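# Press the gauge pin on the magnet-marked post

## Task

On the checking fixture, find the one post that has a yellow magnet on it. Drive that post's gauge pin fully in and keep it fully in for at least one second (it may spring back out afterwards). Do not disturb the other three gauge pins, and do not move the magnet.

## Robot and tools

ROBOT. Two UR20-style arms, left_arm and right_arm, each carry a Robotiq 2F-85 two-finger gripper and a wrist camera (cam_left_wrist, cam_right_wrist, both 896x504). In the scene frame the left base sits near (+0.060, +0.928, 0) m and the right near (-0.064, -0.817, 0) m. Scene 1 is practice; finished_scene ends a scene for good.

FRAMES. Scene frame: origin at table-top height halfway between the bases, +z up, +x out over the table, left_arm toward +y. Each arm reports its end_effector_position (m), end_effector_quat_wxyz and velocities (m/s, rad/s) in its own base frame. Motion offsets, however, run along the current Hand target's own axes: gripper +z points along the fingers, the fingers open and close along y, and a camera block juts about 10 cm toward +x. end_effector_position is the point between the closed pads; closed fingertips reach about 19 mm past it.

THE 18-NUMBER ROW. Every motion command is built from rows of 18 numbers, each in [-1, 1], always both arms: left dx, dy, dz, rx, ry, rz, left gripper position, force_limit, speed; then the same nine for the right arm. dx..rz are an offset, not a pose: scaled so 1.0 = 0.6 m (translation) or 180 degrees (rx, ry, rz form one rotation vector), measured from that arm's Hand target at the start of the action or move. Rows inside one action do not add up; each counts from that same start. A new call starts from the new Hand target, so repeating an offset moves the gripper further. Six zeros mean stay at (or return to) the Hand target. Gripper position +1 = fully open (85 mm), about -0.8 = pads touching, -1 = close until blocked. force_limit sets motor push; speed sets finger speed (-1 about 20 mm/s, 0 about 85, +1 about 150). Both start at +1. Resend your previous gripper numbers to leave a gripper unchanged; 0 is itself a command.

TOOLS.
- execute_actions(actions, cameras): actions is a list of actions; each action is up to 15 rows, one per 1/30 s step, filling 0.5 s (a short table repeats its last row). An empty list returns state plus all camera images.
- move(target, speed, blend, stop_force, zero, blocking, cameras): target is one 18-number row or a list of up to 15 rows, all offsets from the same Hand targets. Straight paths, max 10 s total. speed is m/s, 0.002 to 4.2, default 0.25 (turns up to twice that in rad/s), one value or one per target. blend in m rounds corners in a list. stop_force in N, 6 to 120, ends an arm's path when its wrist sensor feels that much push against its direction of travel; the arm then backs slightly and holds, still pressing somewhat. zero (default true) rezeroes before the move. blocking=false returns early but cannot be combined with stop_force. Paths do not avoid obstacles.
- wait(seconds 0 to 10): robot holds its last commands.
- stop(): brakes a running move.
- zoom_image(camera, region [x0,y0,x1,y1] pixels, each side at most 504): closer look at the latest image.
- zero_wrist_force(arm): rezero that arm's force sensor.
- finished_scene(scene 1..3): ends the scene; after ending scene 1, make no more calls in that reply.
- read_manual(section): licence texts only.

RESULTS. Per arm: end_effector_position, quat, velocities (omitted when joint velocities read within noise), Hand target (the last commanded pose after clipping; next offsets count from it), Tool commands, gripper object_status (0 moving, 1 blocked while opening, 2 blocked while closing = grip, 3 reached target or pads met) and position_measured in counts (3 open, ~130 = 40 mm, 230 pads together). Wrist force and torque are in the end effector axes, plus a line with the peak since the last shown reading; a press shows as force from the surface into the arm. Joint torques include the arm's own weight. move adds a move: line (done, off_target, moving, held, fault) and limits=paced or limits=held. The gripper can settle short of its Hand target; the next command, even all zeros, asks again, or send the gap as an offset.

LIMITS AND CAUTIONS. Commanded orientation is clipped to within 32 degrees of the measured one per step. Arms are very stiff: a target even slightly beyond a solid contact can trigger a fault. Outside force around 150 N (plus or minus 25) on any arm part, or contact torque at a joint limit (wrist joints 98.4 N m, elbow 398, shoulder 678), stops that arm for 10 s. Motors above 70 C show MOTOR HOT; 85 C brakes the arm for 30 to 60 s, so avoid long pushes toward unreachable poses. A clearance check blocks arms coming too close, but not always; never press or grip between the two arms. Keep moves away from an arm's own base.

SUGGESTED APPROACH. Look with the cameras, zoom to find the yellow magnet and its pin. Align the closed gripper tip over that pin, approach slowly with a modest stop_force, then press in small further offsets until the pin bottoms, wait about one second, and retreat with a move that has no stop_force.

Each tool is called by a JSON object that holds its "method" and its "body".

## Session

{"method": "execute_actions", "body": {"actions": []}}

Scene clock: 0.00 s.
left_arm: end_effector_position=(+0.6452, +0.5338, +0.3687) position_measured=3 object_status=3 end_effector_quat_wxyz=(+0.054, +0.895, -0.431, +0.101) | right_arm: end_effector_position=(+1.0094, -0.4085, +0.1239) position_measured=3 object_status=3 end_effector_quat_wxyz=(+0.497, -0.362, -0.574, -0.541)
Joint positions: left_arm=[0.541 -1.507 2.094 -2.179 -1.799 -1.706] | right_arm=[2.693 -2.576 -1.22 -2.623 2.507 -0.374]
Joint velocities: within noise
Joint torques (N m): no reading
Motor temperatures (°C): left_arm=[24 36 26 39 35 34] | right_arm=[29 36 36 38 34 39]
Wrist force (N): no reading
Wrist torque (N m): no reading
Wrist force, peak (N): no reading
Hand target: left_arm +0.6452, +0.5338, +0.3687; +0.054, +0.895, -0.431, +0.101 | right_arm +1.0094, -0.4085, +0.1239; +0.497, -0.362, -0.574, -0.541
Tool commands: left_gripper/position=+1.0 left_gripper/force_limit=+1.0 left_gripper/speed=+1.0 right_gripper/position=+1.0 right_gripper/force_limit=+1.0 right_gripper/speed=+1.0

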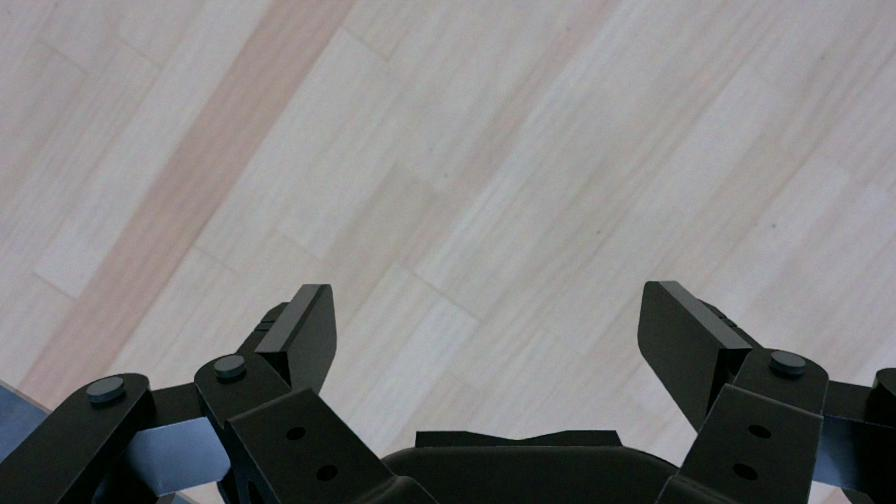

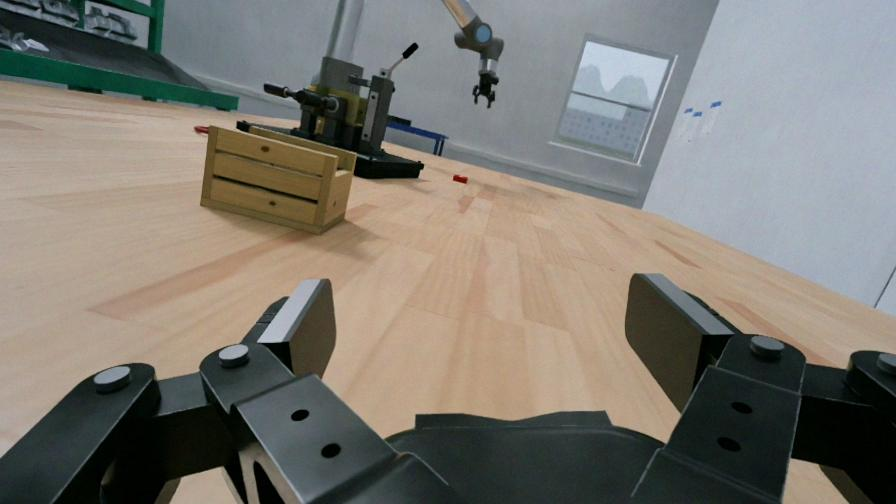

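{"method": "zoom_image", "body": {"camera": "cam_right_wrist", "region": [180, 0, 520, 250]}}

{"method": "zoom_image", "body": {"camera": "cam_right_wrist", "region": [230, 20, 450, 190]}}

Scaled by 1.482 from the camera's 896x504 image, which has a finer 1280x720 frame.

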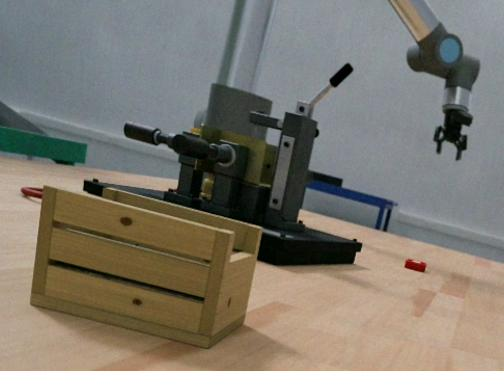

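Scaled by 2.291 from the camera's 896x504 image, which has a finer 1280x720 frame.

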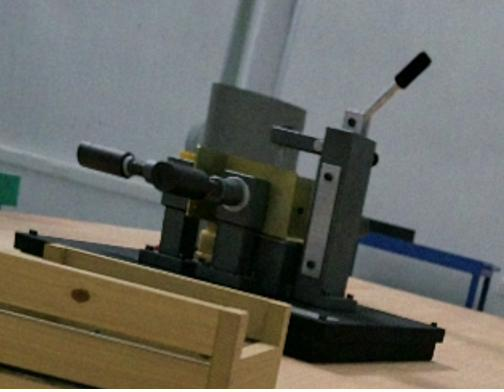

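{"method": "move", "body": {"target": [0.772,0.720,0.032,-0.211,0.320,0.222,1,1,1,0,0,0,0,0,0,1,1,1], "speed": 0.4, "cameras": ["cam_left_wrist"]}}

Scene clock: 4.43 s.
left_arm: end_effector_position=(+0.5918, -0.0911, +0.4591) position_measured=3 object_status=3 end_effector_quat_wxyz=(-0.482, -0.486, +0.624, -0.378) | right_arm: end_effector_position=(+1.0094, -0.4085, +0.1239) position_measured=3 object_status=3 end_effector_quat_wxyz=(+0.497, -0.362, -0.574, -0.541)
Joint positions: left_arm=[0.036 -1.585 2.231 -1.398 -2.766 -0.713] | right_arm=[2.693 -2.576 -1.22 -2.623 2.507 -0.374]
Joint torques (N m): left_arm=[-18.48 -53.19 -105.57 0.03 -8.91 2.71] | right_arm=[-1.73 241.53 72.28 -3.95 0.1 -0.88]
Wrist force (N): left_arm=[1.0 0.2 1.0] | right_arm=[0.0 0.1 0.2]
Wrist torque (N m): left_arm=[0.25 0.31 -0.10] | right_arm=[0.01 0.01 0.00]
Wrist force, peak (N): left_arm=[2.0 -0.7 4.5] | right_arm=[0.1 0.5 0.4]
Hand target: left_arm +0.5918, -0.0911, +0.4591; -0.482, -0.486, +0.624, -0.378 | right_arm +1.0094, -0.4085, +0.1239; +0.497, -0.362, -0.574, -0.541
Off the commanded pose: left_arm 0.000 m, 0 deg | right_arm 0.000 m, 0 deg.
move: done
camera_calibration:
cam_left_wrist: T_world_to_cam=[[-0.966942, 0.252984, -0.0319669, 0.616944], [0.166032, 0.52948, -0.831916, 0.351301], [-0.193535, -0.809722, -0.55398, 0.424928], [0, 0, 0, 1]] pos_world=[0.620461, 0.00198971, 0.547376]
Images, in order (width x height): cam_left_wrist 896x504.

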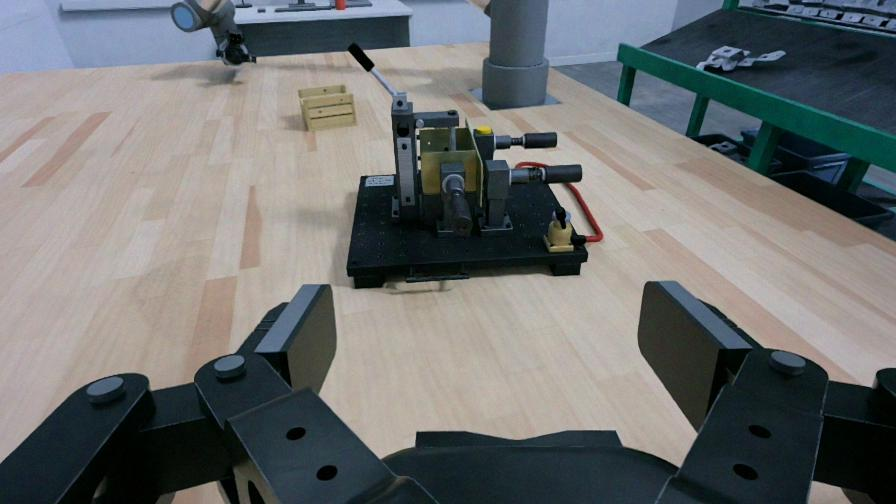

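{"method": "zoom_image", "body": {"camera": "cam_left_wrist", "region": [340, 30, 620, 300]}}

{"method": "zoom_image", "body": {"camera": "cam_left_wrist", "region": [400, 90, 600, 250]}}

Scaled by 1.800 from the camera's 896x504 image, which has a finer 1280x720 frame.

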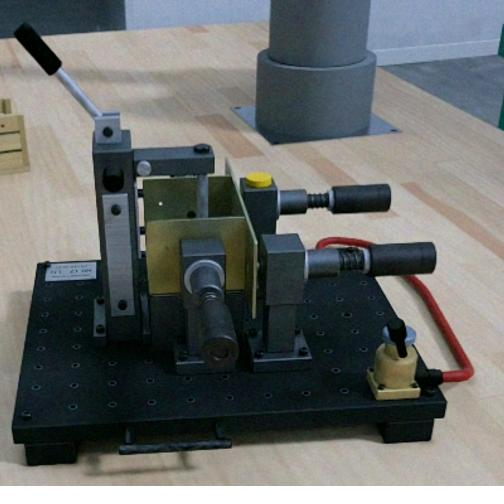

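Scaled by 2.520 from the camera's 896x504 image, which has a finer 1280x720 frame.

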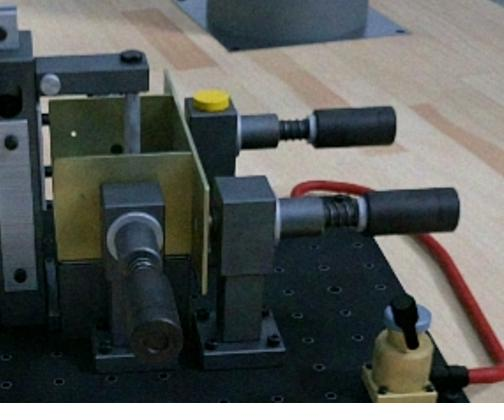

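{"method": "move", "body": {"target": [0.084,0.306,0.843,-0.235,-0.371,0.304,-0.9,-1,0,0,0,0,0,0,0,1,1,1], "speed": 0.5}}

{"method": "move", "body": {"target": [0.632,-0.624,0.1325,0,0,0,-0.9,-1,0,0,0,0,0,0,0,1,1,1], "speed": 0.4, "cameras": ["cam_left_wrist"]}}

Scene clock: 8.87 s.
left_arm: end_effector_position=(+0.2920, -0.5337, +0.3804) position_measured=232 object_status=3 end_effector_quat_wxyz=(+0.001, -0.098, +0.995, -0.001) | right_arm: end_effector_position=(+1.0094, -0.4085, +0.1239) position_measured=3 object_status=3 end_effector_quat_wxyz=(+0.497, -0.362, -0.574, -0.541)
Joint positions: left_arm=[-1.408 -1.834 2.338 -2.077 -1.568 -1.604] | right_arm=[2.693 -2.576 -1.22 -2.623 2.507 -0.374]
Joint torques (N m): left_arm=[-13.51 1.33 -120.8 -7.1 5.91 -3.88] | right_arm=[-2.71 243.21 71.85 -3.73 -0.42 -0.3]
Wrist force (N): left_arm=[0.0 -0.3 -0.4] | right_arm=[0.3 0.4 0.2]
Wrist torque (N m): left_arm=[-0.05 -0.13 0.31] | right_arm=[0.08 -0.05 0.00]
Wrist force, peak (N): left_arm=[3.7 -3.7 0.2] | right_arm=[0.1 0.5 0.4]
Hand target: left_arm +0.2920, -0.5338, +0.3804; +0.002, -0.098, +0.995, -0.001 | right_arm +1.0094, -0.4085, +0.1239; +0.497, -0.362, -0.574, -0.541
Off the commanded pose: left_arm 0.000 m, 0 deg | right_arm 0.000 m, 0 deg.
move: done

Scene clock: 10.87 s.
left_arm: end_effector_position=(-0.0067, -0.9748, +0.3007) position_measured=232 object_status=3 end_effector_quat_wxyz=(+0.002, -0.098, +0.995, -0.001) | right_arm: end_effector_position=(+1.0094, -0.4085, +0.1239) position_measured=3 object_status=3 end_effector_quat_wxyz=(+0.497, -0.362, -0.574, -0.541)
Joint positions: left_arm=[-1.787 -1.325 1.965 -2.212 -1.567 -1.983] | right_arm=[2.693 -2.576 -1.22 -2.623 2.507 -0.374]
Joint torques (N m): left_arm=[-20.18 -107.28 -113.45 -6.75 5.48 -3.68] | right_arm=[2.25 241.82 71.5 -3.57 -0.35 -0.76]
Wrist force (N): left_arm=[0.4 0.0 0.2] | right_arm=[0.2 0.4 0.2]
Wrist torque (N m): left_arm=[-0.09 -0.19 0.30] | right_arm=[0.07 -0.04 0.00]
Wrist force, peak (N): left_arm=[3.8 -3.2 0.6] | right_arm=[0.3 0.7 0.3]
Hand target: left_arm -0.0069, -0.9750, +0.3007; +0.002, -0.098, +0.995, -0.001 | right_arm +1.0094, -0.4085, +0.1239; +0.497, -0.362, -0.574, -0.541
Off the commanded pose: left_arm 0.000 m, 0 deg | right_arm 0.000 m, 0 deg.
move: done
camera_calibration:
cam_left_wrist: T_world_to_cam=[[-0.164907, 0.986309, 0.000766912, 0.967073], [0.930977, 0.155399, 0.330353, 0.0777907], [0.325711, 0.0551914, -0.943857, 0.46968], [0, 0, 0, 1]] pos_world=[-0.0659243, -0.991844, 0.416871]
Images, in order (width x height): cam_left_wrist 896x504.

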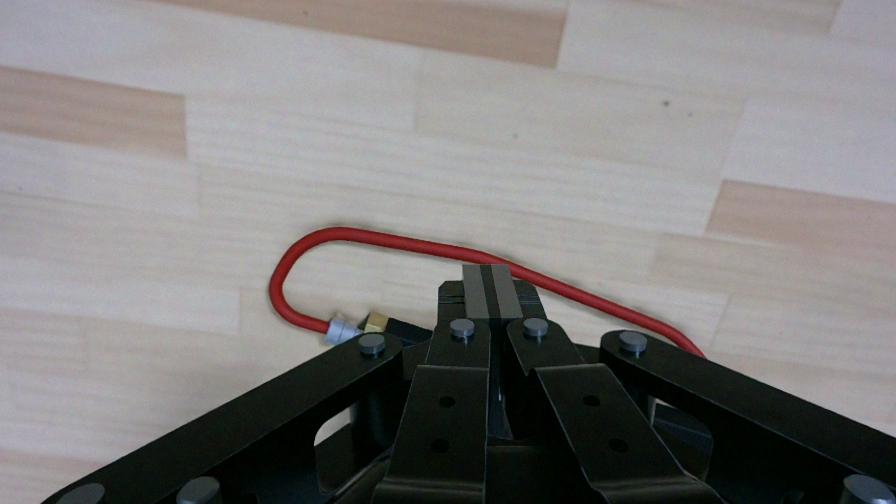

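{"method": "move", "body": {"target": [0.072,0.006,0.05,0.49,0,-0.85,-0.9,-1,0,0,0,0,0,0,0,1,1,1], "speed": 0.5, "cameras": ["cam_left_wrist"]}}

Scene clock: 15.63 s.
left_arm: end_effector_position=(-0.0498, -0.9799, +0.2706) position_measured=232 object_status=3 end_effector_quat_wxyz=(-0.048, +0.864, +0.056, +0.498) | right_arm: end_effector_position=(+1.0094, -0.4085, +0.1239) position_measured=3 object_status=3 end_effector_quat_wxyz=(+0.497, -0.362, -0.574, -0.541)
Joint positions: left_arm=[-2.076 -1.111 1.783 -1.423 -0.821 -5.685] | right_arm=[2.693 -2.576 -1.22 -2.623 2.507 -0.374]
Joint torques (N m): left_arm=[17.44 -152.02 -99.28 0.2 -1.8 -3.08] | right_arm=[-2.49 241.87 73.87 -3.44 -0.94 0.07]
Wrist force (N): left_arm=[1.7 -0.6 -0.1] | right_arm=[0.2 0.1 0.1]
Wrist torque (N m): left_arm=[0.04 0.01 0.21] | right_arm=[0.01 -0.03 0.00]
Wrist force, peak (N): left_arm=[1.8 -0.5 -0.3] | right_arm=[0.2 0.7 0.1]
Hand target: left_arm -0.0498, -0.9799, +0.2705; -0.048, +0.864, +0.056, +0.498 | right_arm +1.0094, -0.4085, +0.1239; +0.497, -0.362, -0.574, -0.541
Off the commanded pose: left_arm 0.000 m, 0 deg | right_arm 0.000 m, 0 deg.
move: done
camera_calibration:
cam_left_wrist: T_world_to_cam=[[0.126079, -0.990652, -0.0520889, -0.943366], [-0.754164, -0.0616051, -0.65379, 0.0983241], [0.644469, 0.121713, -0.754881, 0.48544], [0, 0, 0, 1]] pos_world=[-0.11976, -0.987575, 0.381594]
Images, in order (width x height): cam_left_wrist 896x504.

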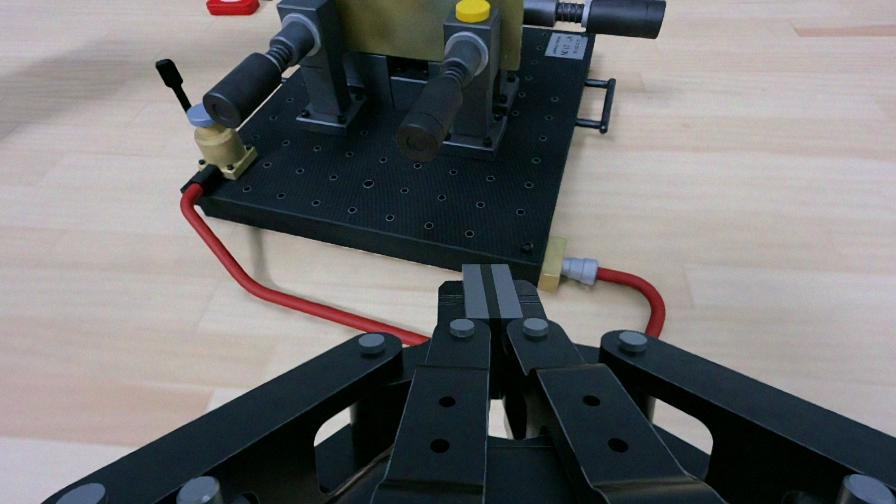

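{"method": "zoom_image", "body": {"camera": "cam_left_wrist", "region": [360, 0, 560, 180]}}

Scaled by 2.520 from the camera's 896x504 image, which has a finer 1280x720 frame.

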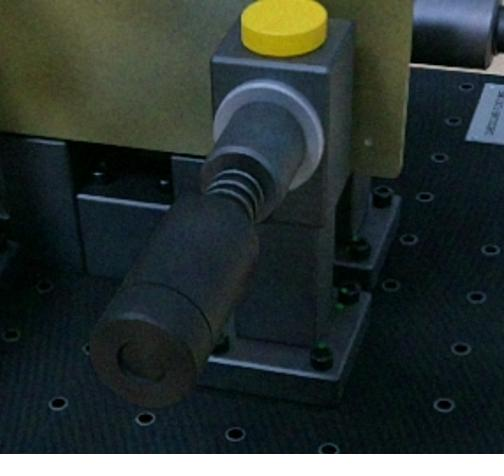

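{"method": "move", "body": {"target": [-0.0247,-0.1148,0.2858,-0.1025,0,0.0592,-0.9,-1,0,0,0,0,0,0,0,1,1,1], "speed": 0.25, "cameras": ["cam_left_wrist"]}}

Scene clock: 19.07 s.
left_arm: end_effector_position=(+0.0796, -0.8888, +0.1741) position_measured=232 object_status=3 end_effector_quat_wxyz=(+0.045, +0.862, -0.105, +0.494) | right_arm: end_effector_position=(+1.0094, -0.4085, +0.1239) position_measured=3 object_status=3 end_effector_quat_wxyz=(+0.497, -0.362, -0.574, -0.541)
Joint positions: left_arm=[-2.05 -1.197 2.238 -2.189 -0.59 -5.178] | right_arm=[2.693 -2.576 -1.22 -2.623 2.507 -0.374]
Joint torques (N m): left_arm=[20.82 -134.18 -34.5 -11.37 9.27 3.32] | right_arm=[-2.79 240.86 73.5 -4.05 -0.9 -0.76]
Wrist force (N): left_arm=[1.5 -0.5 -0.5] | right_arm=[0.0 0.3 0.1]
Wrist torque (N m): left_arm=[0.04 0.11 -0.15] | right_arm=[0.05 -0.01 0.00]
Wrist force, peak (N): left_arm=[0.4 -3.1 2.6] | right_arm=[0.2 0.5 0.7]
Hand target: left_arm +0.0796, -0.8887, +0.1740; +0.045, +0.862, -0.105, +0.494 | right_arm +1.0094, -0.4085, +0.1239; +0.497, -0.362, -0.574, -0.541
Off the commanded pose: left_arm 0.000 m, 0 deg | right_arm 0.000 m, 0 deg.
move: done
camera_calibration:
cam_left_wrist: T_world_to_cam=[[-0.242632, -0.968811, -0.050353, -0.825982], [-0.731642, 0.216825, -0.646286, 0.382816], [0.637047, -0.11997, -0.761432, 0.105067], [0, 0, 0, 1]] pos_world=[0.0127423, -0.870619, 0.285819]
Images, in order (width x height): cam_left_wrist 896x504.

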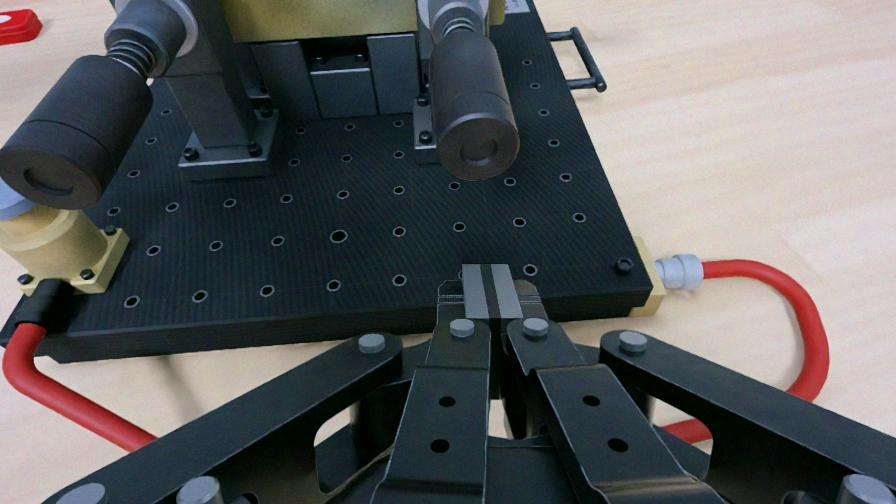

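{"method": "move", "body": {"target": [0.043,0.003,-0.005,0,0,0,-0.9,-1,0,0,0,0,0,0,0,1,1,1], "speed": 0.1, "cameras": ["cam_left_wrist"]}}

{"method": "zoom_image", "body": {"camera": "cam_left_wrist", "region": [380, 0, 600, 310]}}

Scene clock: 20.90 s.
left_arm: end_effector_position=(+0.0892, -0.8934, +0.1976) position_measured=232 object_status=3 end_effector_quat_wxyz=(+0.045, +0.862, -0.105, +0.494) | right_arm: end_effector_position=(+1.0094, -0.4085, +0.1239) position_measured=3 object_status=3 end_effector_quat_wxyz=(+0.497, -0.362, -0.574, -0.541)
Joint positions: left_arm=[-2.038 -1.223 2.228 -2.173 -0.585 -5.156] | right_arm=[2.693 -2.576 -1.22 -2.623 2.507 -0.374]
Joint torques (N m): left_arm=[23.05 -163.43 -83.98 -3.77 9.6 3.46] | right_arm=[1.64 241.64 73.21 -3.63 -0.41 -0.93]
Wrist force (N): left_arm=[1.1 -0.2 -0.3] | right_arm=[0.2 0.3 0.4]
Wrist torque (N m): left_arm=[0.10 0.17 -0.16] | right_arm=[0.06 -0.04 0.00]
Wrist force, peak (N): left_arm=[2.2 -0.2 -0.5] | right_arm=[0.4 0.6 0.2]
Hand target: left_arm +0.0893, -0.8935, +0.1977; +0.045, +0.862, -0.105, +0.494 | right_arm +1.0094, -0.4085, +0.1239; +0.497, -0.362, -0.574, -0.541
Off the commanded pose: left_arm 0.000 m, 0 deg | right_arm 0.000 m, 0 deg.
move: done
camera_calibration:
cam_left_wrist: T_world_to_cam=[[-0.242722, -0.968786, -0.0503987, -0.82696], [-0.731665, 0.216932, -0.646225, 0.406194], [0.636987, -0.119978, -0.761481, 0.116226], [0, 0, 0, 1]] pos_world=[0.022442, -0.875319, 0.309319]
Images, in order (width x height): cam_left_wrist 896x504.

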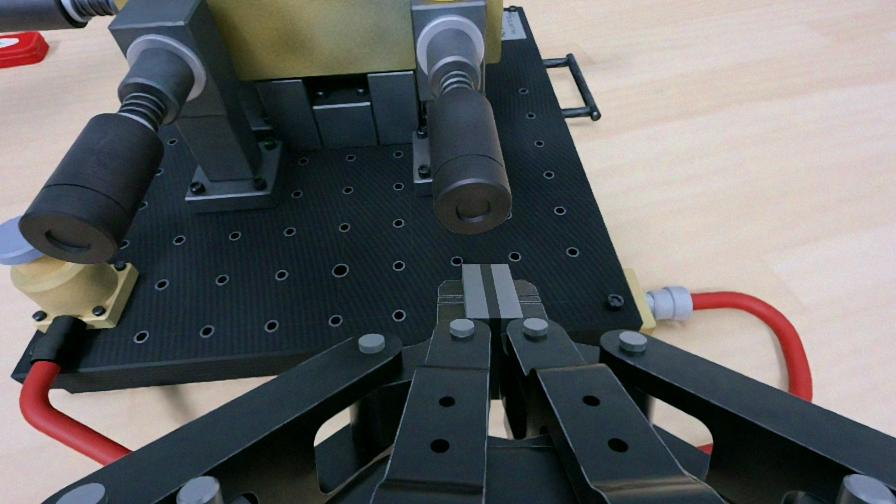

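Scaled by 1.626 from the camera's 896x504 image, which has a finer 1280x720 frame.

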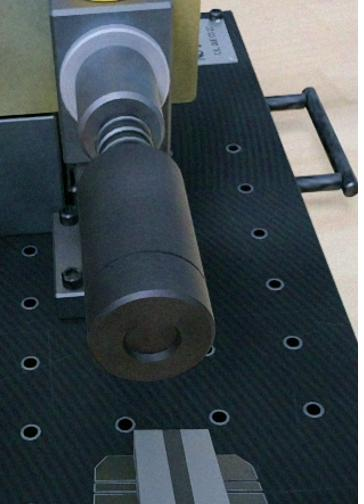

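{"method": "move", "body": {"target": [0.018,-0.002,0.048,0,0,0,-0.9,-1,0,0,0,0,0,0,0,1,1,1], "speed": 0.05, "stop_force": 15, "cameras": ["cam_left_wrist"]}}

{"method": "zoom_image", "body": {"camera": "cam_left_wrist", "region": [380, 0, 600, 310]}}

Scene clock: 23.13 s.
left_arm: end_effector_position=(+0.1191, -0.8990, +0.1924) position_measured=232 object_status=3 end_effector_quat_wxyz=(+0.045, +0.862, -0.105, +0.494) | right_arm: end_effector_position=(+1.0094, -0.4085, +0.1239) position_measured=3 object_status=3 end_effector_quat_wxyz=(+0.497, -0.362, -0.574, -0.541)
Joint positions: left_arm=[-2.002 -1.21 2.238 -2.246 -0.572 -5.096] | right_arm=[2.693 -2.576 -1.22 -2.623 2.507 -0.374]
Joint torques (N m): left_arm=[21.43 -109.89 -36.98 -12.22 9.78 3.05] | right_arm=[2.68 244.72 71.65 -3.44 -0.83 -0.4]
Wrist force (N): left_arm=[1.2 -0.1 -0.4] | right_arm=[0.0 0.2 0.3]
Wrist torque (N m): left_arm=[0.18 0.18 -0.19] | right_arm=[0.04 -0.01 0.00]
Wrist force, peak (N): left_arm=[1.7 0.2 -0.5] | right_arm=[0.1 0.3 0.8]
Hand target: left_arm +0.1191, -0.8990, +0.1924; +0.045, +0.862, -0.105, +0.494 | right_arm +1.0094, -0.4085, +0.1239; +0.497, -0.362, -0.574, -0.541
Off the commanded pose: left_arm 0.000 m, 0 deg | right_arm 0.000 m, 0 deg.
move: done
camera_calibration:
cam_left_wrist: T_world_to_cam=[[-0.242722, -0.968786, -0.0503987, -0.825312], [-0.731665, 0.216932, -0.646225, 0.425895], [0.636987, -0.119978, -0.761481, 0.0927006], [0, 0, 0, 1]] pos_world=[0.052242, -0.880819, 0.304219]
Images, in order (width x height): cam_left_wrist 896x504.

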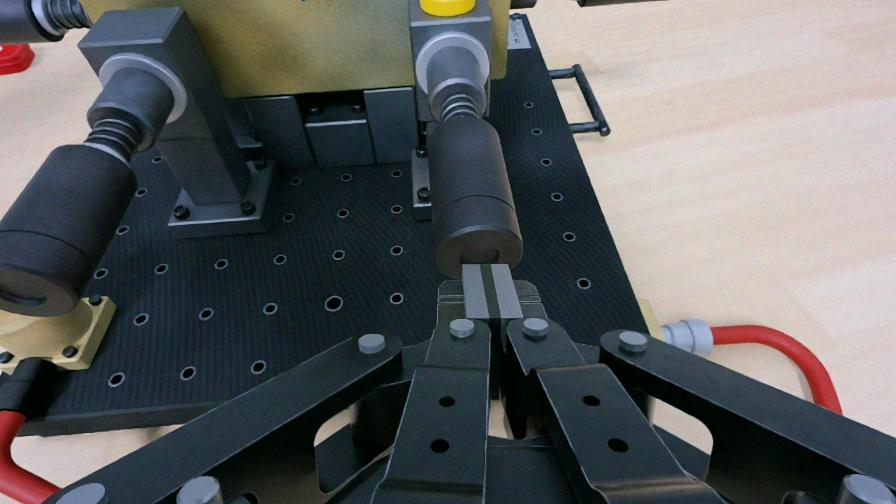

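Scaled by 1.626 from the camera's 896x504 image, which has a finer 1280x720 frame.

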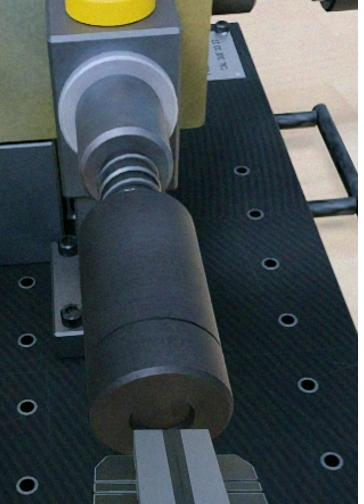

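{"method": "move", "body": {"target": [-0.0133,-0.001,0.0368,0,0,0,-0.9,-1,0,0,0,0,0,0,0,1,1,1], "speed": 0.05, "stop_force": 12}}

{"method": "move", "body": {"target": [0.0416,-0.003,0.072,0,0,0,-0.9,-1,0,0,0,0,0,0,0,1,1,1], "speed": 0.02, "stop_force": 25, "cameras": ["cam_left_wrist"]}}

{"method": "zoom_image", "body": {"camera": "cam_left_wrist", "region": [380, 0, 600, 310]}}

Scene clock: 25.23 s.
left_arm: end_effector_position=(+0.1339, -0.9013, +0.1744) position_measured=232 object_status=3 end_effector_quat_wxyz=(+0.045, +0.862, -0.105, +0.494) | right_arm: end_effector_position=(+1.0094, -0.4085, +0.1239) position_measured=3 object_status=3 end_effector_quat_wxyz=(+0.497, -0.362, -0.574, -0.541)
Joint positions: left_arm=[-1.985 -1.183 2.249 -2.309 -0.566 -5.065] | right_arm=[2.693 -2.576 -1.22 -2.623 2.507 -0.374]
Joint torques (N m): left_arm=[22.74 -110.84 -33.64 -11.79 9.84 2.58] | right_arm=[-1.39 241.95 73.69 -4.19 -0.89 -1.16]
Wrist force (N): left_arm=[0.9 0.1 -0.2] | right_arm=[0.0 0.1 0.3]
Wrist torque (N m): left_arm=[0.22 0.22 -0.18] | right_arm=[0.01 0.00 -0.01]
Wrist force, peak (N): left_arm=[1.4 0.0 -1.1] | right_arm=[0.0 0.6 0.5]
Hand target: left_arm +0.1339, -0.9013, +0.1744; +0.045, +0.862, -0.105, +0.494 | right_arm +1.0094, -0.4085, +0.1239; +0.497, -0.362, -0.574, -0.541
Off the commanded pose: left_arm 0.000 m, 0 deg | right_arm 0.000 m, 0 deg.
move: done

Scene clock: 28.33 s.
left_arm: end_effector_position=(+0.1645, -0.9072, +0.1741) position_measured=232 object_status=3 end_effector_quat_wxyz=(+0.045, +0.862, -0.105, +0.494) | right_arm: end_effector_position=(+1.0094, -0.4085, +0.1239) position_measured=3 object_status=3 end_effector_quat_wxyz=(+0.497, -0.362, -0.574, -0.541)
Joint positions: left_arm=[-1.948 -1.173 2.254 -2.38 -0.555 -5] | right_arm=[2.693 -2.576 -1.22 -2.623 2.507 -0.374]
Joint torques (N m): left_arm=[-1.45 -162.04 -66.25 -3.56 2.82 -4.23] | right_arm=[-3.27 246.39 75.23 -4.01 -0.88 -0.75]
Wrist force (N): left_arm=[-11.9 7.3 -21.7] | right_arm=[0.3 0.0 -0.3]
Wrist torque (N m): left_arm=[0.18 0.11 0.15] | right_arm=[0.01 -0.06 0.00]
Wrist force, peak (N): left_arm=[-38.8 -14.5 -97.5] | right_arm=[0.2 0.5 0.5]
Hand target: left_arm +0.1645, -0.9072, +0.1741; +0.045, +0.862, -0.105, +0.494 (not the last commanded pose) | right_arm +1.0094, -0.4085, +0.1239; +0.497, -0.362, -0.574, -0.541
Off the commanded pose: left_arm 0.019 m, 0 deg | right_arm 0.000 m, 0 deg.
move: contact (left_arm)
camera_calibration:
cam_left_wrist: T_world_to_cam=[[-0.242571, -0.968822, -0.0504276, -0.8233], [-0.731656, 0.216829, -0.64627, 0.448944], [0.637055, -0.119871, -0.761441, 0.0488511], [0, 0, 0, 1]] pos_world=[0.0976425, -0.889119, 0.285819]
Images, in order (width x height): cam_left_wrist 896x504.

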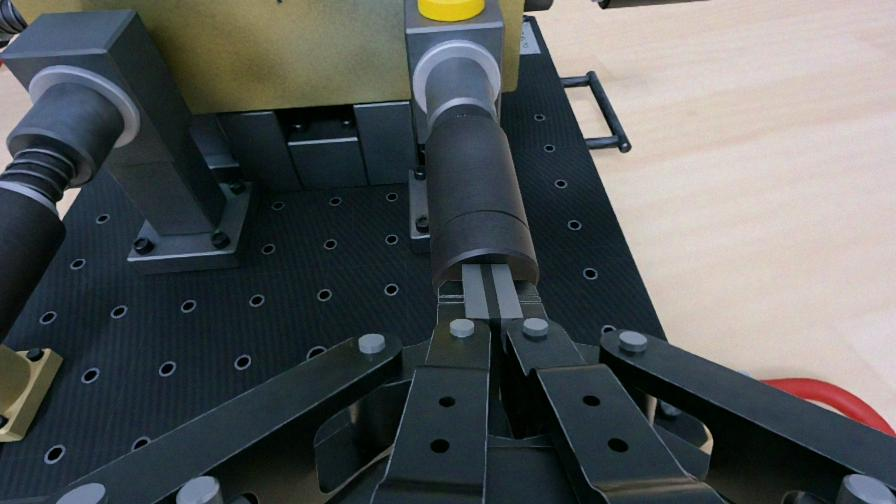

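Scaled by 1.626 from the camera's 896x504 image, which has a finer 1280x720 frame.

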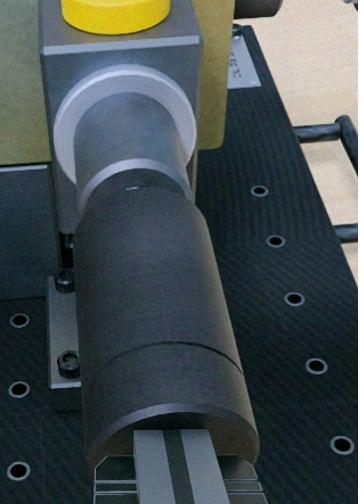

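{"method": "move", "body": {"target": [0.0042,-0.0003,0.0072,0,0,0,-0.9,-1,0,0,0,0,0,0,0,1,1,1], "speed": 0.003, "stop_force": 15}}

{"method": "wait", "body": {"seconds": 1.2}}

{"method": "zoom_image", "body": {"camera": "cam_left_wrist", "region": [380, 0, 600, 310]}}

Scene clock: 29.60 s.
left_arm: end_effector_position=(+0.1647, -0.9073, +0.1742) position_measured=232 object_status=3 end_effector_quat_wxyz=(+0.045, +0.862, -0.105, +0.494) | right_arm: end_effector_position=(+1.0094, -0.4085, +0.1239) position_measured=3 object_status=3 end_effector_quat_wxyz=(+0.497, -0.362, -0.574, -0.541)
Joint positions: left_arm=[-1.948 -1.173 2.254 -2.38 -0.555 -4.999] | right_arm=[2.693 -2.576 -1.22 -2.623 2.507 -0.374]
Joint torques (N m): left_arm=[16.09 -153.41 -69.12 -2.39 10.25 -3.66] | right_arm=[-0.87 244.78 71.09 -3.67 -1.28 -0.58]
Wrist force (N): left_arm=[-21.0 3.5 -37.4] | right_arm=[0.1 0.3 0.3]
Wrist torque (N m): left_arm=[0.29 0.09 -0.14] | right_arm=[0.05 -0.03 0.00]
Wrist force, peak (N): left_arm=[-25.4 -0.3 -39.9] | right_arm=[0.1 0.5 0.4]
Hand target: left_arm +0.1647, -0.9073, +0.1742; +0.045, +0.862, -0.105, +0.494 (not the last commanded pose) | right_arm +1.0094, -0.4085, +0.1239; +0.497, -0.362, -0.574, -0.541
Off the commanded pose: left_arm 0.005 m, 0 deg | right_arm 0.000 m, 0 deg.
move: contact (left_arm)

Scene clock: 30.80 s.
left_arm: end_effector_position=(+0.1647, -0.9073, +0.1742) position_measured=232 object_status=3 end_effector_quat_wxyz=(+0.045, +0.862, -0.105, +0.494) | right_arm: end_effector_position=(+1.0094, -0.4085, +0.1239) position_measured=3 object_status=3 end_effector_quat_wxyz=(+0.497, -0.362, -0.574, -0.541)
Joint positions: left_arm=[-1.948 -1.173 2.254 -2.38 -0.555 -4.999] | right_arm=[2.693 -2.576 -1.22 -2.623 2.507 -0.374]
Joint torques (N m): left_arm=[17.03 -157.21 -71.56 -3.22 12.37 -4.82] | right_arm=[3.2 242.06 72.93 -3.47 -1.4 -0.77]
Wrist force (N): left_arm=[-21.0 3.0 -36.0] | right_arm=[0.4 0.4 -0.2]
Wrist torque (N m): left_arm=[0.29 0.17 -0.14] | right_arm=[0.07 -0.07 -0.01]
Wrist force, peak (N): left_arm=[-21.3 3.6 -37.5] | right_arm=[0.4 0.2 0.5]
Hand target: left_arm +0.1647, -0.9073, +0.1742; +0.045, +0.862, -0.105, +0.494 (not the last commanded pose) | right_arm +1.0094, -0.4085, +0.1239; +0.497, -0.362, -0.574, -0.541
Tool commands: left_gripper/position=-0.9 left_gripper/force_limit=-1.0 left_gripper/speed=+0.0 right_gripper/position=+1.0 right_gripper/force_limit=+1.0 right_gripper/speed=+1.0
Off the commanded pose: left_arm 0.005 m, 0 deg | right_arm 0.000 m, 0 deg.
wait: 1.20 s; at rest by 0.17 s

Scaled by 1.626 from the camera's 896x504 image, which has a finer 1280x720 frame.
This view is cut from an older image: the scene may have changed since it was taken.

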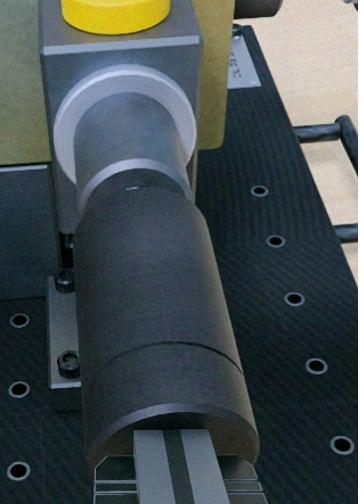

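{"method": "move", "body": {"target": [-0.035,0.003,-0.06,0,0,0,-0.9,-1,0,0,0,0,0,0,0,1,1,1], "speed": 0.1}}

{"method": "finished_scene", "body": {"scene": 1}}

Scene clock: 32.03 s.
left_arm: end_effector_position=(+0.1237, -0.8997, +0.1743) position_measured=232 object_status=3 end_effector_quat_wxyz=(+0.045, +0.862, -0.105, +0.494) | right_arm: end_effector_position=(+1.0094, -0.4085, +0.1239) position_measured=3 object_status=3 end_effector_quat_wxyz=(+0.497, -0.362, -0.574, -0.541)
Joint positions: left_arm=[-1.997 -1.186 2.246 -2.286 -0.57 -5.087] | right_arm=[2.693 -2.576 -1.22 -2.623 2.507 -0.374]
Joint torques (N m): left_arm=[-23.13 -163.31 -78.83 -3.74 -0.56 -5.99] | right_arm=[0.03 240.85 72.61 -3.98 -0.49 -0.71]
Wrist force (N): left_arm=[0.1 2.1 -0.3] | right_arm=[-0.2 0.2 0.1]
Wrist torque (N m): left_arm=[0.58 0.38 0.16] | right_arm=[0.04 0.02 -0.01]
Wrist force, peak (N): left_arm=[-20.8 3.1 -36.1] | right_arm=[0.5 0.5 0.1]
Hand target: left_arm +0.1237, -0.8997, +0.1743; +0.045, +0.862, -0.105, +0.494 | right_arm +1.0094, -0.4085, +0.1239; +0.497, -0.362, -0.574, -0.541
Off the commanded pose: left_arm 0.000 m, 0 deg | right_arm 0.000 m, 0 deg.
move: done

The scene is finished: the task was done.


## Next scene

The same job, from a new start.

{"method": "execute_actions", "body": {"actions": []}}

Scene clock: 0.00 s.
left_arm: end_effector_position=(+1.6020, +0.5513, +0.3701) position_measured=3 object_status=3 end_effector_quat_wxyz=(-0.049, +0.940, +0.190, +0.279) | right_arm: end_effector_position=(+0.4481, +0.4679, +0.3319) position_measured=3 object_status=3 end_effector_quat_wxyz=(-0.272, +0.502, +0.649, +0.503)
Joint positions: left_arm=[0.193 -0.686 0.985 -2.439 -1.472 -3.319] | right_arm=[4.007 -1.969 -2.772 1.193 2.076 2.519]
Joint velocities: within noise
Joint torques (N m): no reading
Motor temperatures (°C): left_arm=[24 35 26 38 34 34] | right_arm=[28 35 36 37 34 38]
Wrist force (N): no reading
Wrist torque (N m): no reading
Wrist force, peak (N): no reading
Hand target: left_arm +1.6020, +0.5513, +0.3701; -0.049, +0.940, +0.190, +0.279 | right_arm +0.4481, +0.4679, +0.3319; -0.272, +0.502, +0.649, +0.503
Tool commands: left_gripper/position=+1.0 left_gripper/force_limit=+1.0 left_gripper/speed=+1.0 right_gripper/position=+1.0 right_gripper/force_limit=+1.0 right_gripper/speed=+1.0
camera_calibration:
cam_left_wrist: T_world_to_cam=[[0.359759, -0.933045, -0.000644322, -0.0546982], [-0.905937, -0.349141, -0.239538, 1.75183], [0.223274, 0.0867594, -0.970887, 0.0836019], [0, 0, 0, 1]] pos_world=[1.58806, 0.553346, 0.500761]
cam_right_wrist: T_world_to_cam=[[0.936397, -0.0141338, 0.350658, -0.517198], [0.256442, -0.654562, -0.711187, 0.443258], [0.239579, 0.755877, -0.609305, -0.132345], [0, 0, 0, 1]] pos_world=[0.40234, 0.382866, 0.41596]

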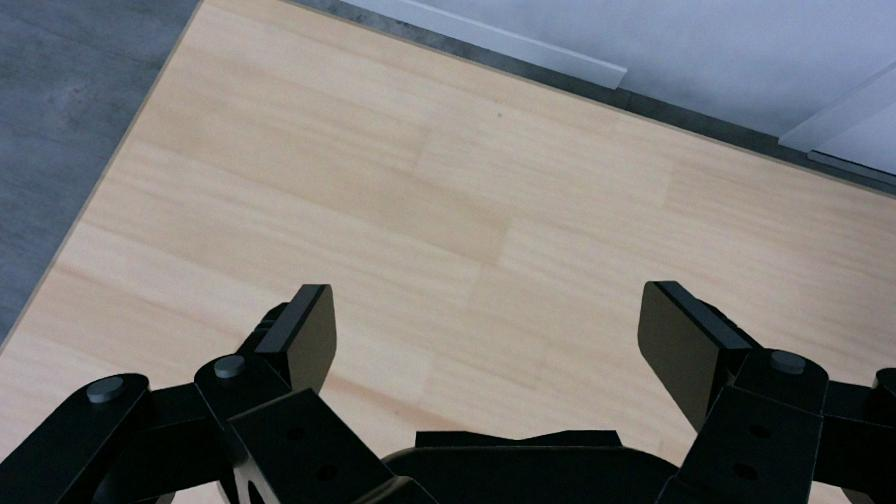

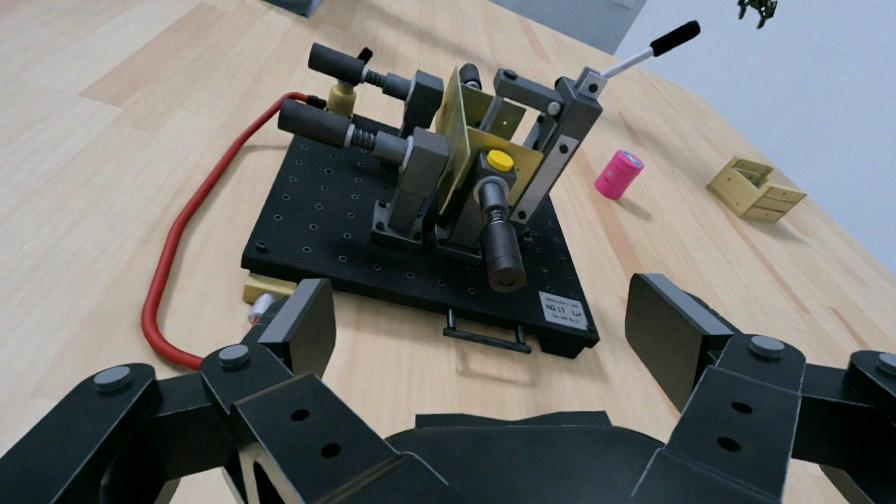

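{"method": "move", "body": {"target": [0,0,0,0,0,0,1,1,1,-0.215,0.062,0.306,0.063,-0.042,0.107,-0.9,-1,0], "speed": 0.3, "cameras": ["cam_right_wrist"]}}

{"method": "zoom_image", "body": {"camera": "cam_right_wrist", "region": [340, 20, 600, 330]}}

Scene clock: 2.60 s.
left_arm: end_effector_position=(+1.6020, +0.5513, +0.3701) position_measured=3 object_status=3 end_effector_quat_wxyz=(-0.049, +0.940, +0.190, +0.279) | right_arm: end_effector_position=(+0.5552, +0.5886, +0.1717) position_measured=232 object_status=3 end_effector_quat_wxyz=(-0.357, +0.606, +0.619, +0.350)
Joint positions: left_arm=[0.193 -0.686 0.985 -2.439 -1.472 -3.319] | right_arm=[3.951 -2.176 -2.521 0.872 2.227 2.68]
Joint torques (N m): left_arm=[-2.94 -273.96 -101.76 -12.17 0.31 -0.98] | right_arm=[-21.91 109.05 33.17 5.57 7.45 5.77]
Wrist force (N): left_arm=[0.4 -0.1 0.0] | right_arm=[-0.6 0.7 0.5]
Wrist torque (N m): left_arm=[-0.01 -0.06 0.00] | right_arm=[0.21 0.42 -0.50]
Wrist force, peak (N): left_arm=[0.6 -0.5 -0.3] | right_arm=[-1.7 2.2 3.0]
Hand target: left_arm +1.6020, +0.5513, +0.3701; -0.049, +0.940, +0.190, +0.279 | right_arm +0.5553, +0.5887, +0.1717; -0.357, +0.606, +0.619, +0.350
Off the commanded pose: left_arm 0.000 m, 0 deg | right_arm 0.000 m, 0 deg.
move: done
camera_calibration:
cam_right_wrist: T_world_to_cam=[[0.999501, 0.0117626, -0.0293267, -0.544542], [-0.0105205, -0.751292, -0.659886, 0.577219], [-0.0297949, 0.659865, -0.750793, -0.116352], [0, 0, 0, 1]] pos_world=[0.546877, 0.516842, 0.277573]
Images, in order (width x height): cam_right_wrist 896x504.

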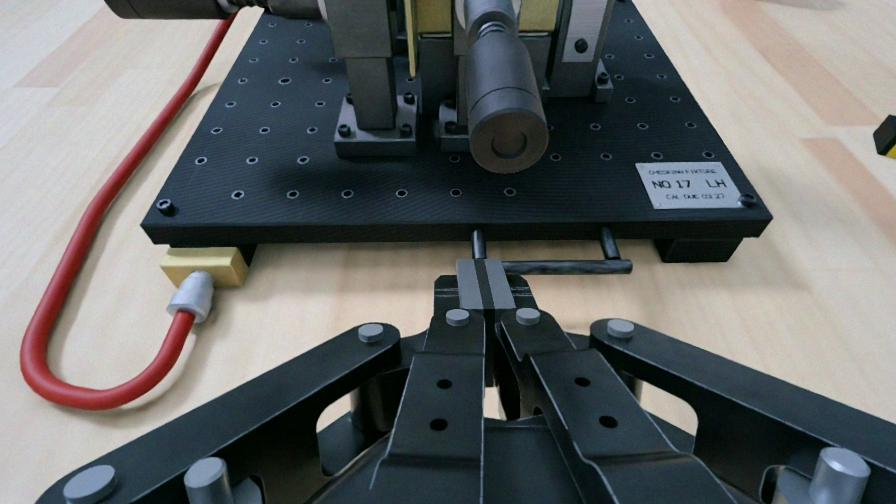

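Scaled by 1.626 from the camera's 896x504 image, which has a finer 1280x720 frame.

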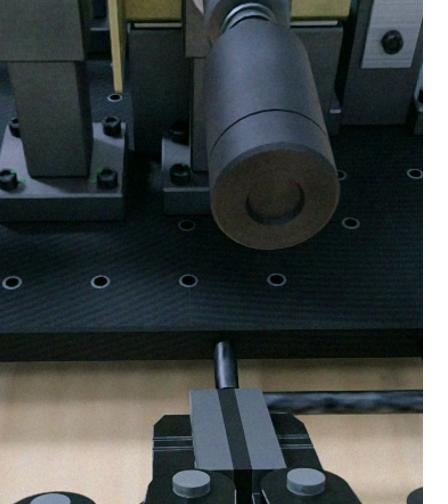

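{"method": "move", "body": {"target": [[0,0,0,0,0,0,1,1,1,0.0355,0.0167,0.0848,0,0,0,-0.9,-1,0],[0,0,0,0,0,0,1,1,1,0.0505,0.0167,0.1108,0,0,0,-0.9,-1,0],[0,0,0,0,0,0,1,1,1,0.0572,0.0167,0.1223,0,0,0,-0.9,-1,0],[0,0,0,0,0,0,1,1,1,0.0772,0.0167,0.1570,0,0,0,-0.9,-1,0]], "speed": [0.15,0.05,0.02,0.006], "stop_force": 40, "cameras": ["cam_right_wrist"]}}

{"method": "zoom_image", "body": {"camera": "cam_right_wrist", "region": [340, 0, 600, 310]}}

Scene clock: 9.83 s.
left_arm: end_effector_position=(+1.6020, +0.5513, +0.3701) position_measured=3 object_status=3 end_effector_quat_wxyz=(-0.049, +0.940, +0.190, +0.279) | right_arm: end_effector_position=(+0.5634, +0.6809, +0.1647) position_measured=232 object_status=3 end_effector_quat_wxyz=(-0.357, +0.606, +0.619, +0.350)
Joint positions: left_arm=[0.193 -0.686 0.985 -2.439 -1.472 -3.319] | right_arm=[4.037 -2.202 -2.434 0.85 2.159 2.746]
Joint torques (N m): left_arm=[-4 -275.13 -104.71 -11.71 0.56 -1.46] | right_arm=[9.44 131.62 28.35 8.64 8.69 -6.79]
Wrist force (N): left_arm=[0.1 -0.2 -0.2] | right_arm=[-14.5 0.8 -47.5]
Wrist torque (N m): left_arm=[-0.03 -0.02 0.00] | right_arm=[0.09 0.72 -0.38]
Wrist force, peak (N): left_arm=[0.6 -0.2 -0.2] | right_arm=[-19.8 1.4 -63.5]
Hand target: left_arm +1.6020, +0.5513, +0.3701; -0.049, +0.940, +0.190, +0.279 | right_arm +0.5634, +0.6809, +0.1647; -0.357, +0.606, +0.619, +0.350 (not the last commanded pose)
Off the commanded pose: left_arm 0.000 m, 0 deg | right_arm 0.013 m, 0 deg.
move: contact (right_arm); path passed 3 of 4 targets
camera_calibration:
cam_right_wrist: T_world_to_cam=[[0.999497, 0.0117473, -0.0294691, -0.554083], [-0.0106216, -0.751385, -0.659778, 0.642124], [-0.0298933, 0.659759, -0.750882, -0.182263], [0, 0, 0, 1]] pos_world=[0.555176, 0.609241, 0.270473]
Images, in order (width x height): cam_right_wrist 896x504.

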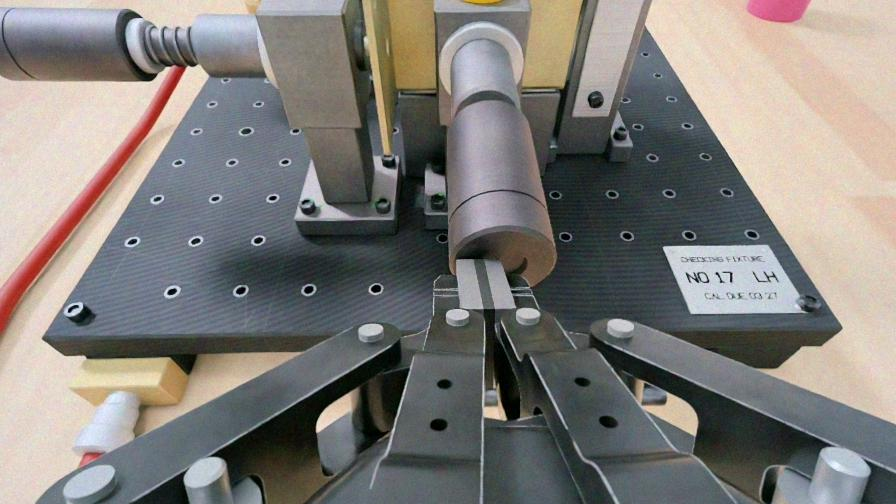

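Scaled by 1.626 from the camera's 896x504 image, which has a finer 1280x720 frame.

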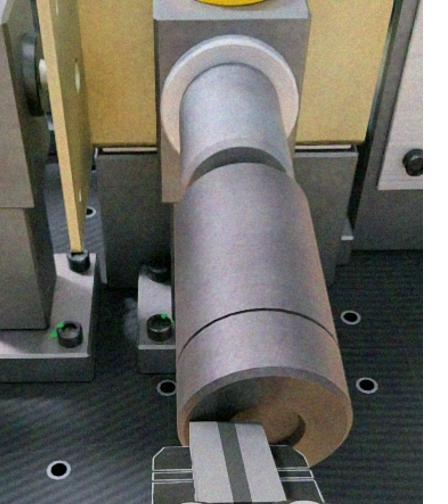

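{"method": "wait", "body": {"seconds": 1.2}}

{"method": "move", "body": {"target": [0,0,0,0,0,0,1,1,1,-0.0417,0,-0.0722,0,0,0,-0.9,-1,0], "speed": 0.1}}

{"method": "finished_scene", "body": {"scene": 2}}

Scene clock: 11.20 s.
left_arm: end_effector_position=(+1.6020, +0.5513, +0.3701) position_measured=3 object_status=3 end_effector_quat_wxyz=(-0.049, +0.940, +0.190, +0.279) | right_arm: end_effector_position=(+0.5634, +0.6809, +0.1647) position_measured=232 object_status=3 end_effector_quat_wxyz=(-0.357, +0.606, +0.619, +0.350)
Joint positions: left_arm=[0.193 -0.686 0.985 -2.439 -1.472 -3.319] | right_arm=[4.037 -2.202 -2.434 0.85 2.159 2.746]
Joint torques (N m): left_arm=[-1.69 -273.94 -100.91 -11.51 1.57 -1.12] | right_arm=[5.97 141.47 28.45 9.23 8.76 -7.44]
Wrist force (N): left_arm=[0.4 0.1 0.2] | right_arm=[-13.1 0.9 -45.3]
Wrist torque (N m): left_arm=[0.02 -0.07 0.00] | right_arm=[0.07 0.74 -0.38]
Wrist force, peak (N): left_arm=[0.6 -0.3 -0.3] | right_arm=[-14.4 0.8 -47.1]
Hand target: left_arm +1.6020, +0.5513, +0.3701; -0.049, +0.940, +0.190, +0.279 | right_arm +0.5634, +0.6809, +0.1647; -0.357, +0.606, +0.619, +0.350 (not the last commanded pose)
Tool commands: left_gripper/position=+1.0 left_gripper/force_limit=+1.0 left_gripper/speed=+1.0 right_gripper/position=-0.9 right_gripper/force_limit=-1.0 right_gripper/speed=+0.0
Off the commanded pose: left_arm 0.000 m, 0 deg | right_arm 0.013 m, 0 deg.
wait: 1.20 s; at rest from the start

Scene clock: 12.13 s.
left_arm: end_effector_position=(+1.6020, +0.5513, +0.3701) position_measured=3 object_status=3 end_effector_quat_wxyz=(-0.049, +0.940, +0.190, +0.279) | right_arm: end_effector_position=(+0.5645, +0.6311, +0.1647) position_measured=232 object_status=3 end_effector_quat_wxyz=(-0.357, +0.606, +0.619, +0.350)
Joint positions: left_arm=[0.193 -0.686 0.985 -2.439 -1.472 -3.319] | right_arm=[3.986 -2.195 -2.476 0.862 2.199 2.708]
Joint torques (N m): left_arm=[1.55 -272.66 -103.02 -11.06 0.87 -0.39] | right_arm=[-30.97 162.06 2.81 16.21 7.73 -8.1]
Wrist force (N): left_arm=[0.2 -0.3 -0.1] | right_arm=[-1.2 0.7 -0.1]
Wrist torque (N m): left_arm=[-0.04 -0.04 0.00] | right_arm=[0.22 0.50 -0.06]
Wrist force, peak (N): left_arm=[0.3 -0.5 -0.2] | right_arm=[-12.8 1.0 -44.5]
Hand target: left_arm +1.6020, +0.5513, +0.3701; -0.049, +0.940, +0.190, +0.279 | right_arm +0.5645, +0.6309, +0.1647; -0.357, +0.606, +0.619, +0.350
Off the commanded pose: left_arm 0.000 m, 0 deg | right_arm 0.000 m, 0 deg.
move: done

The scene is finished: the task was done.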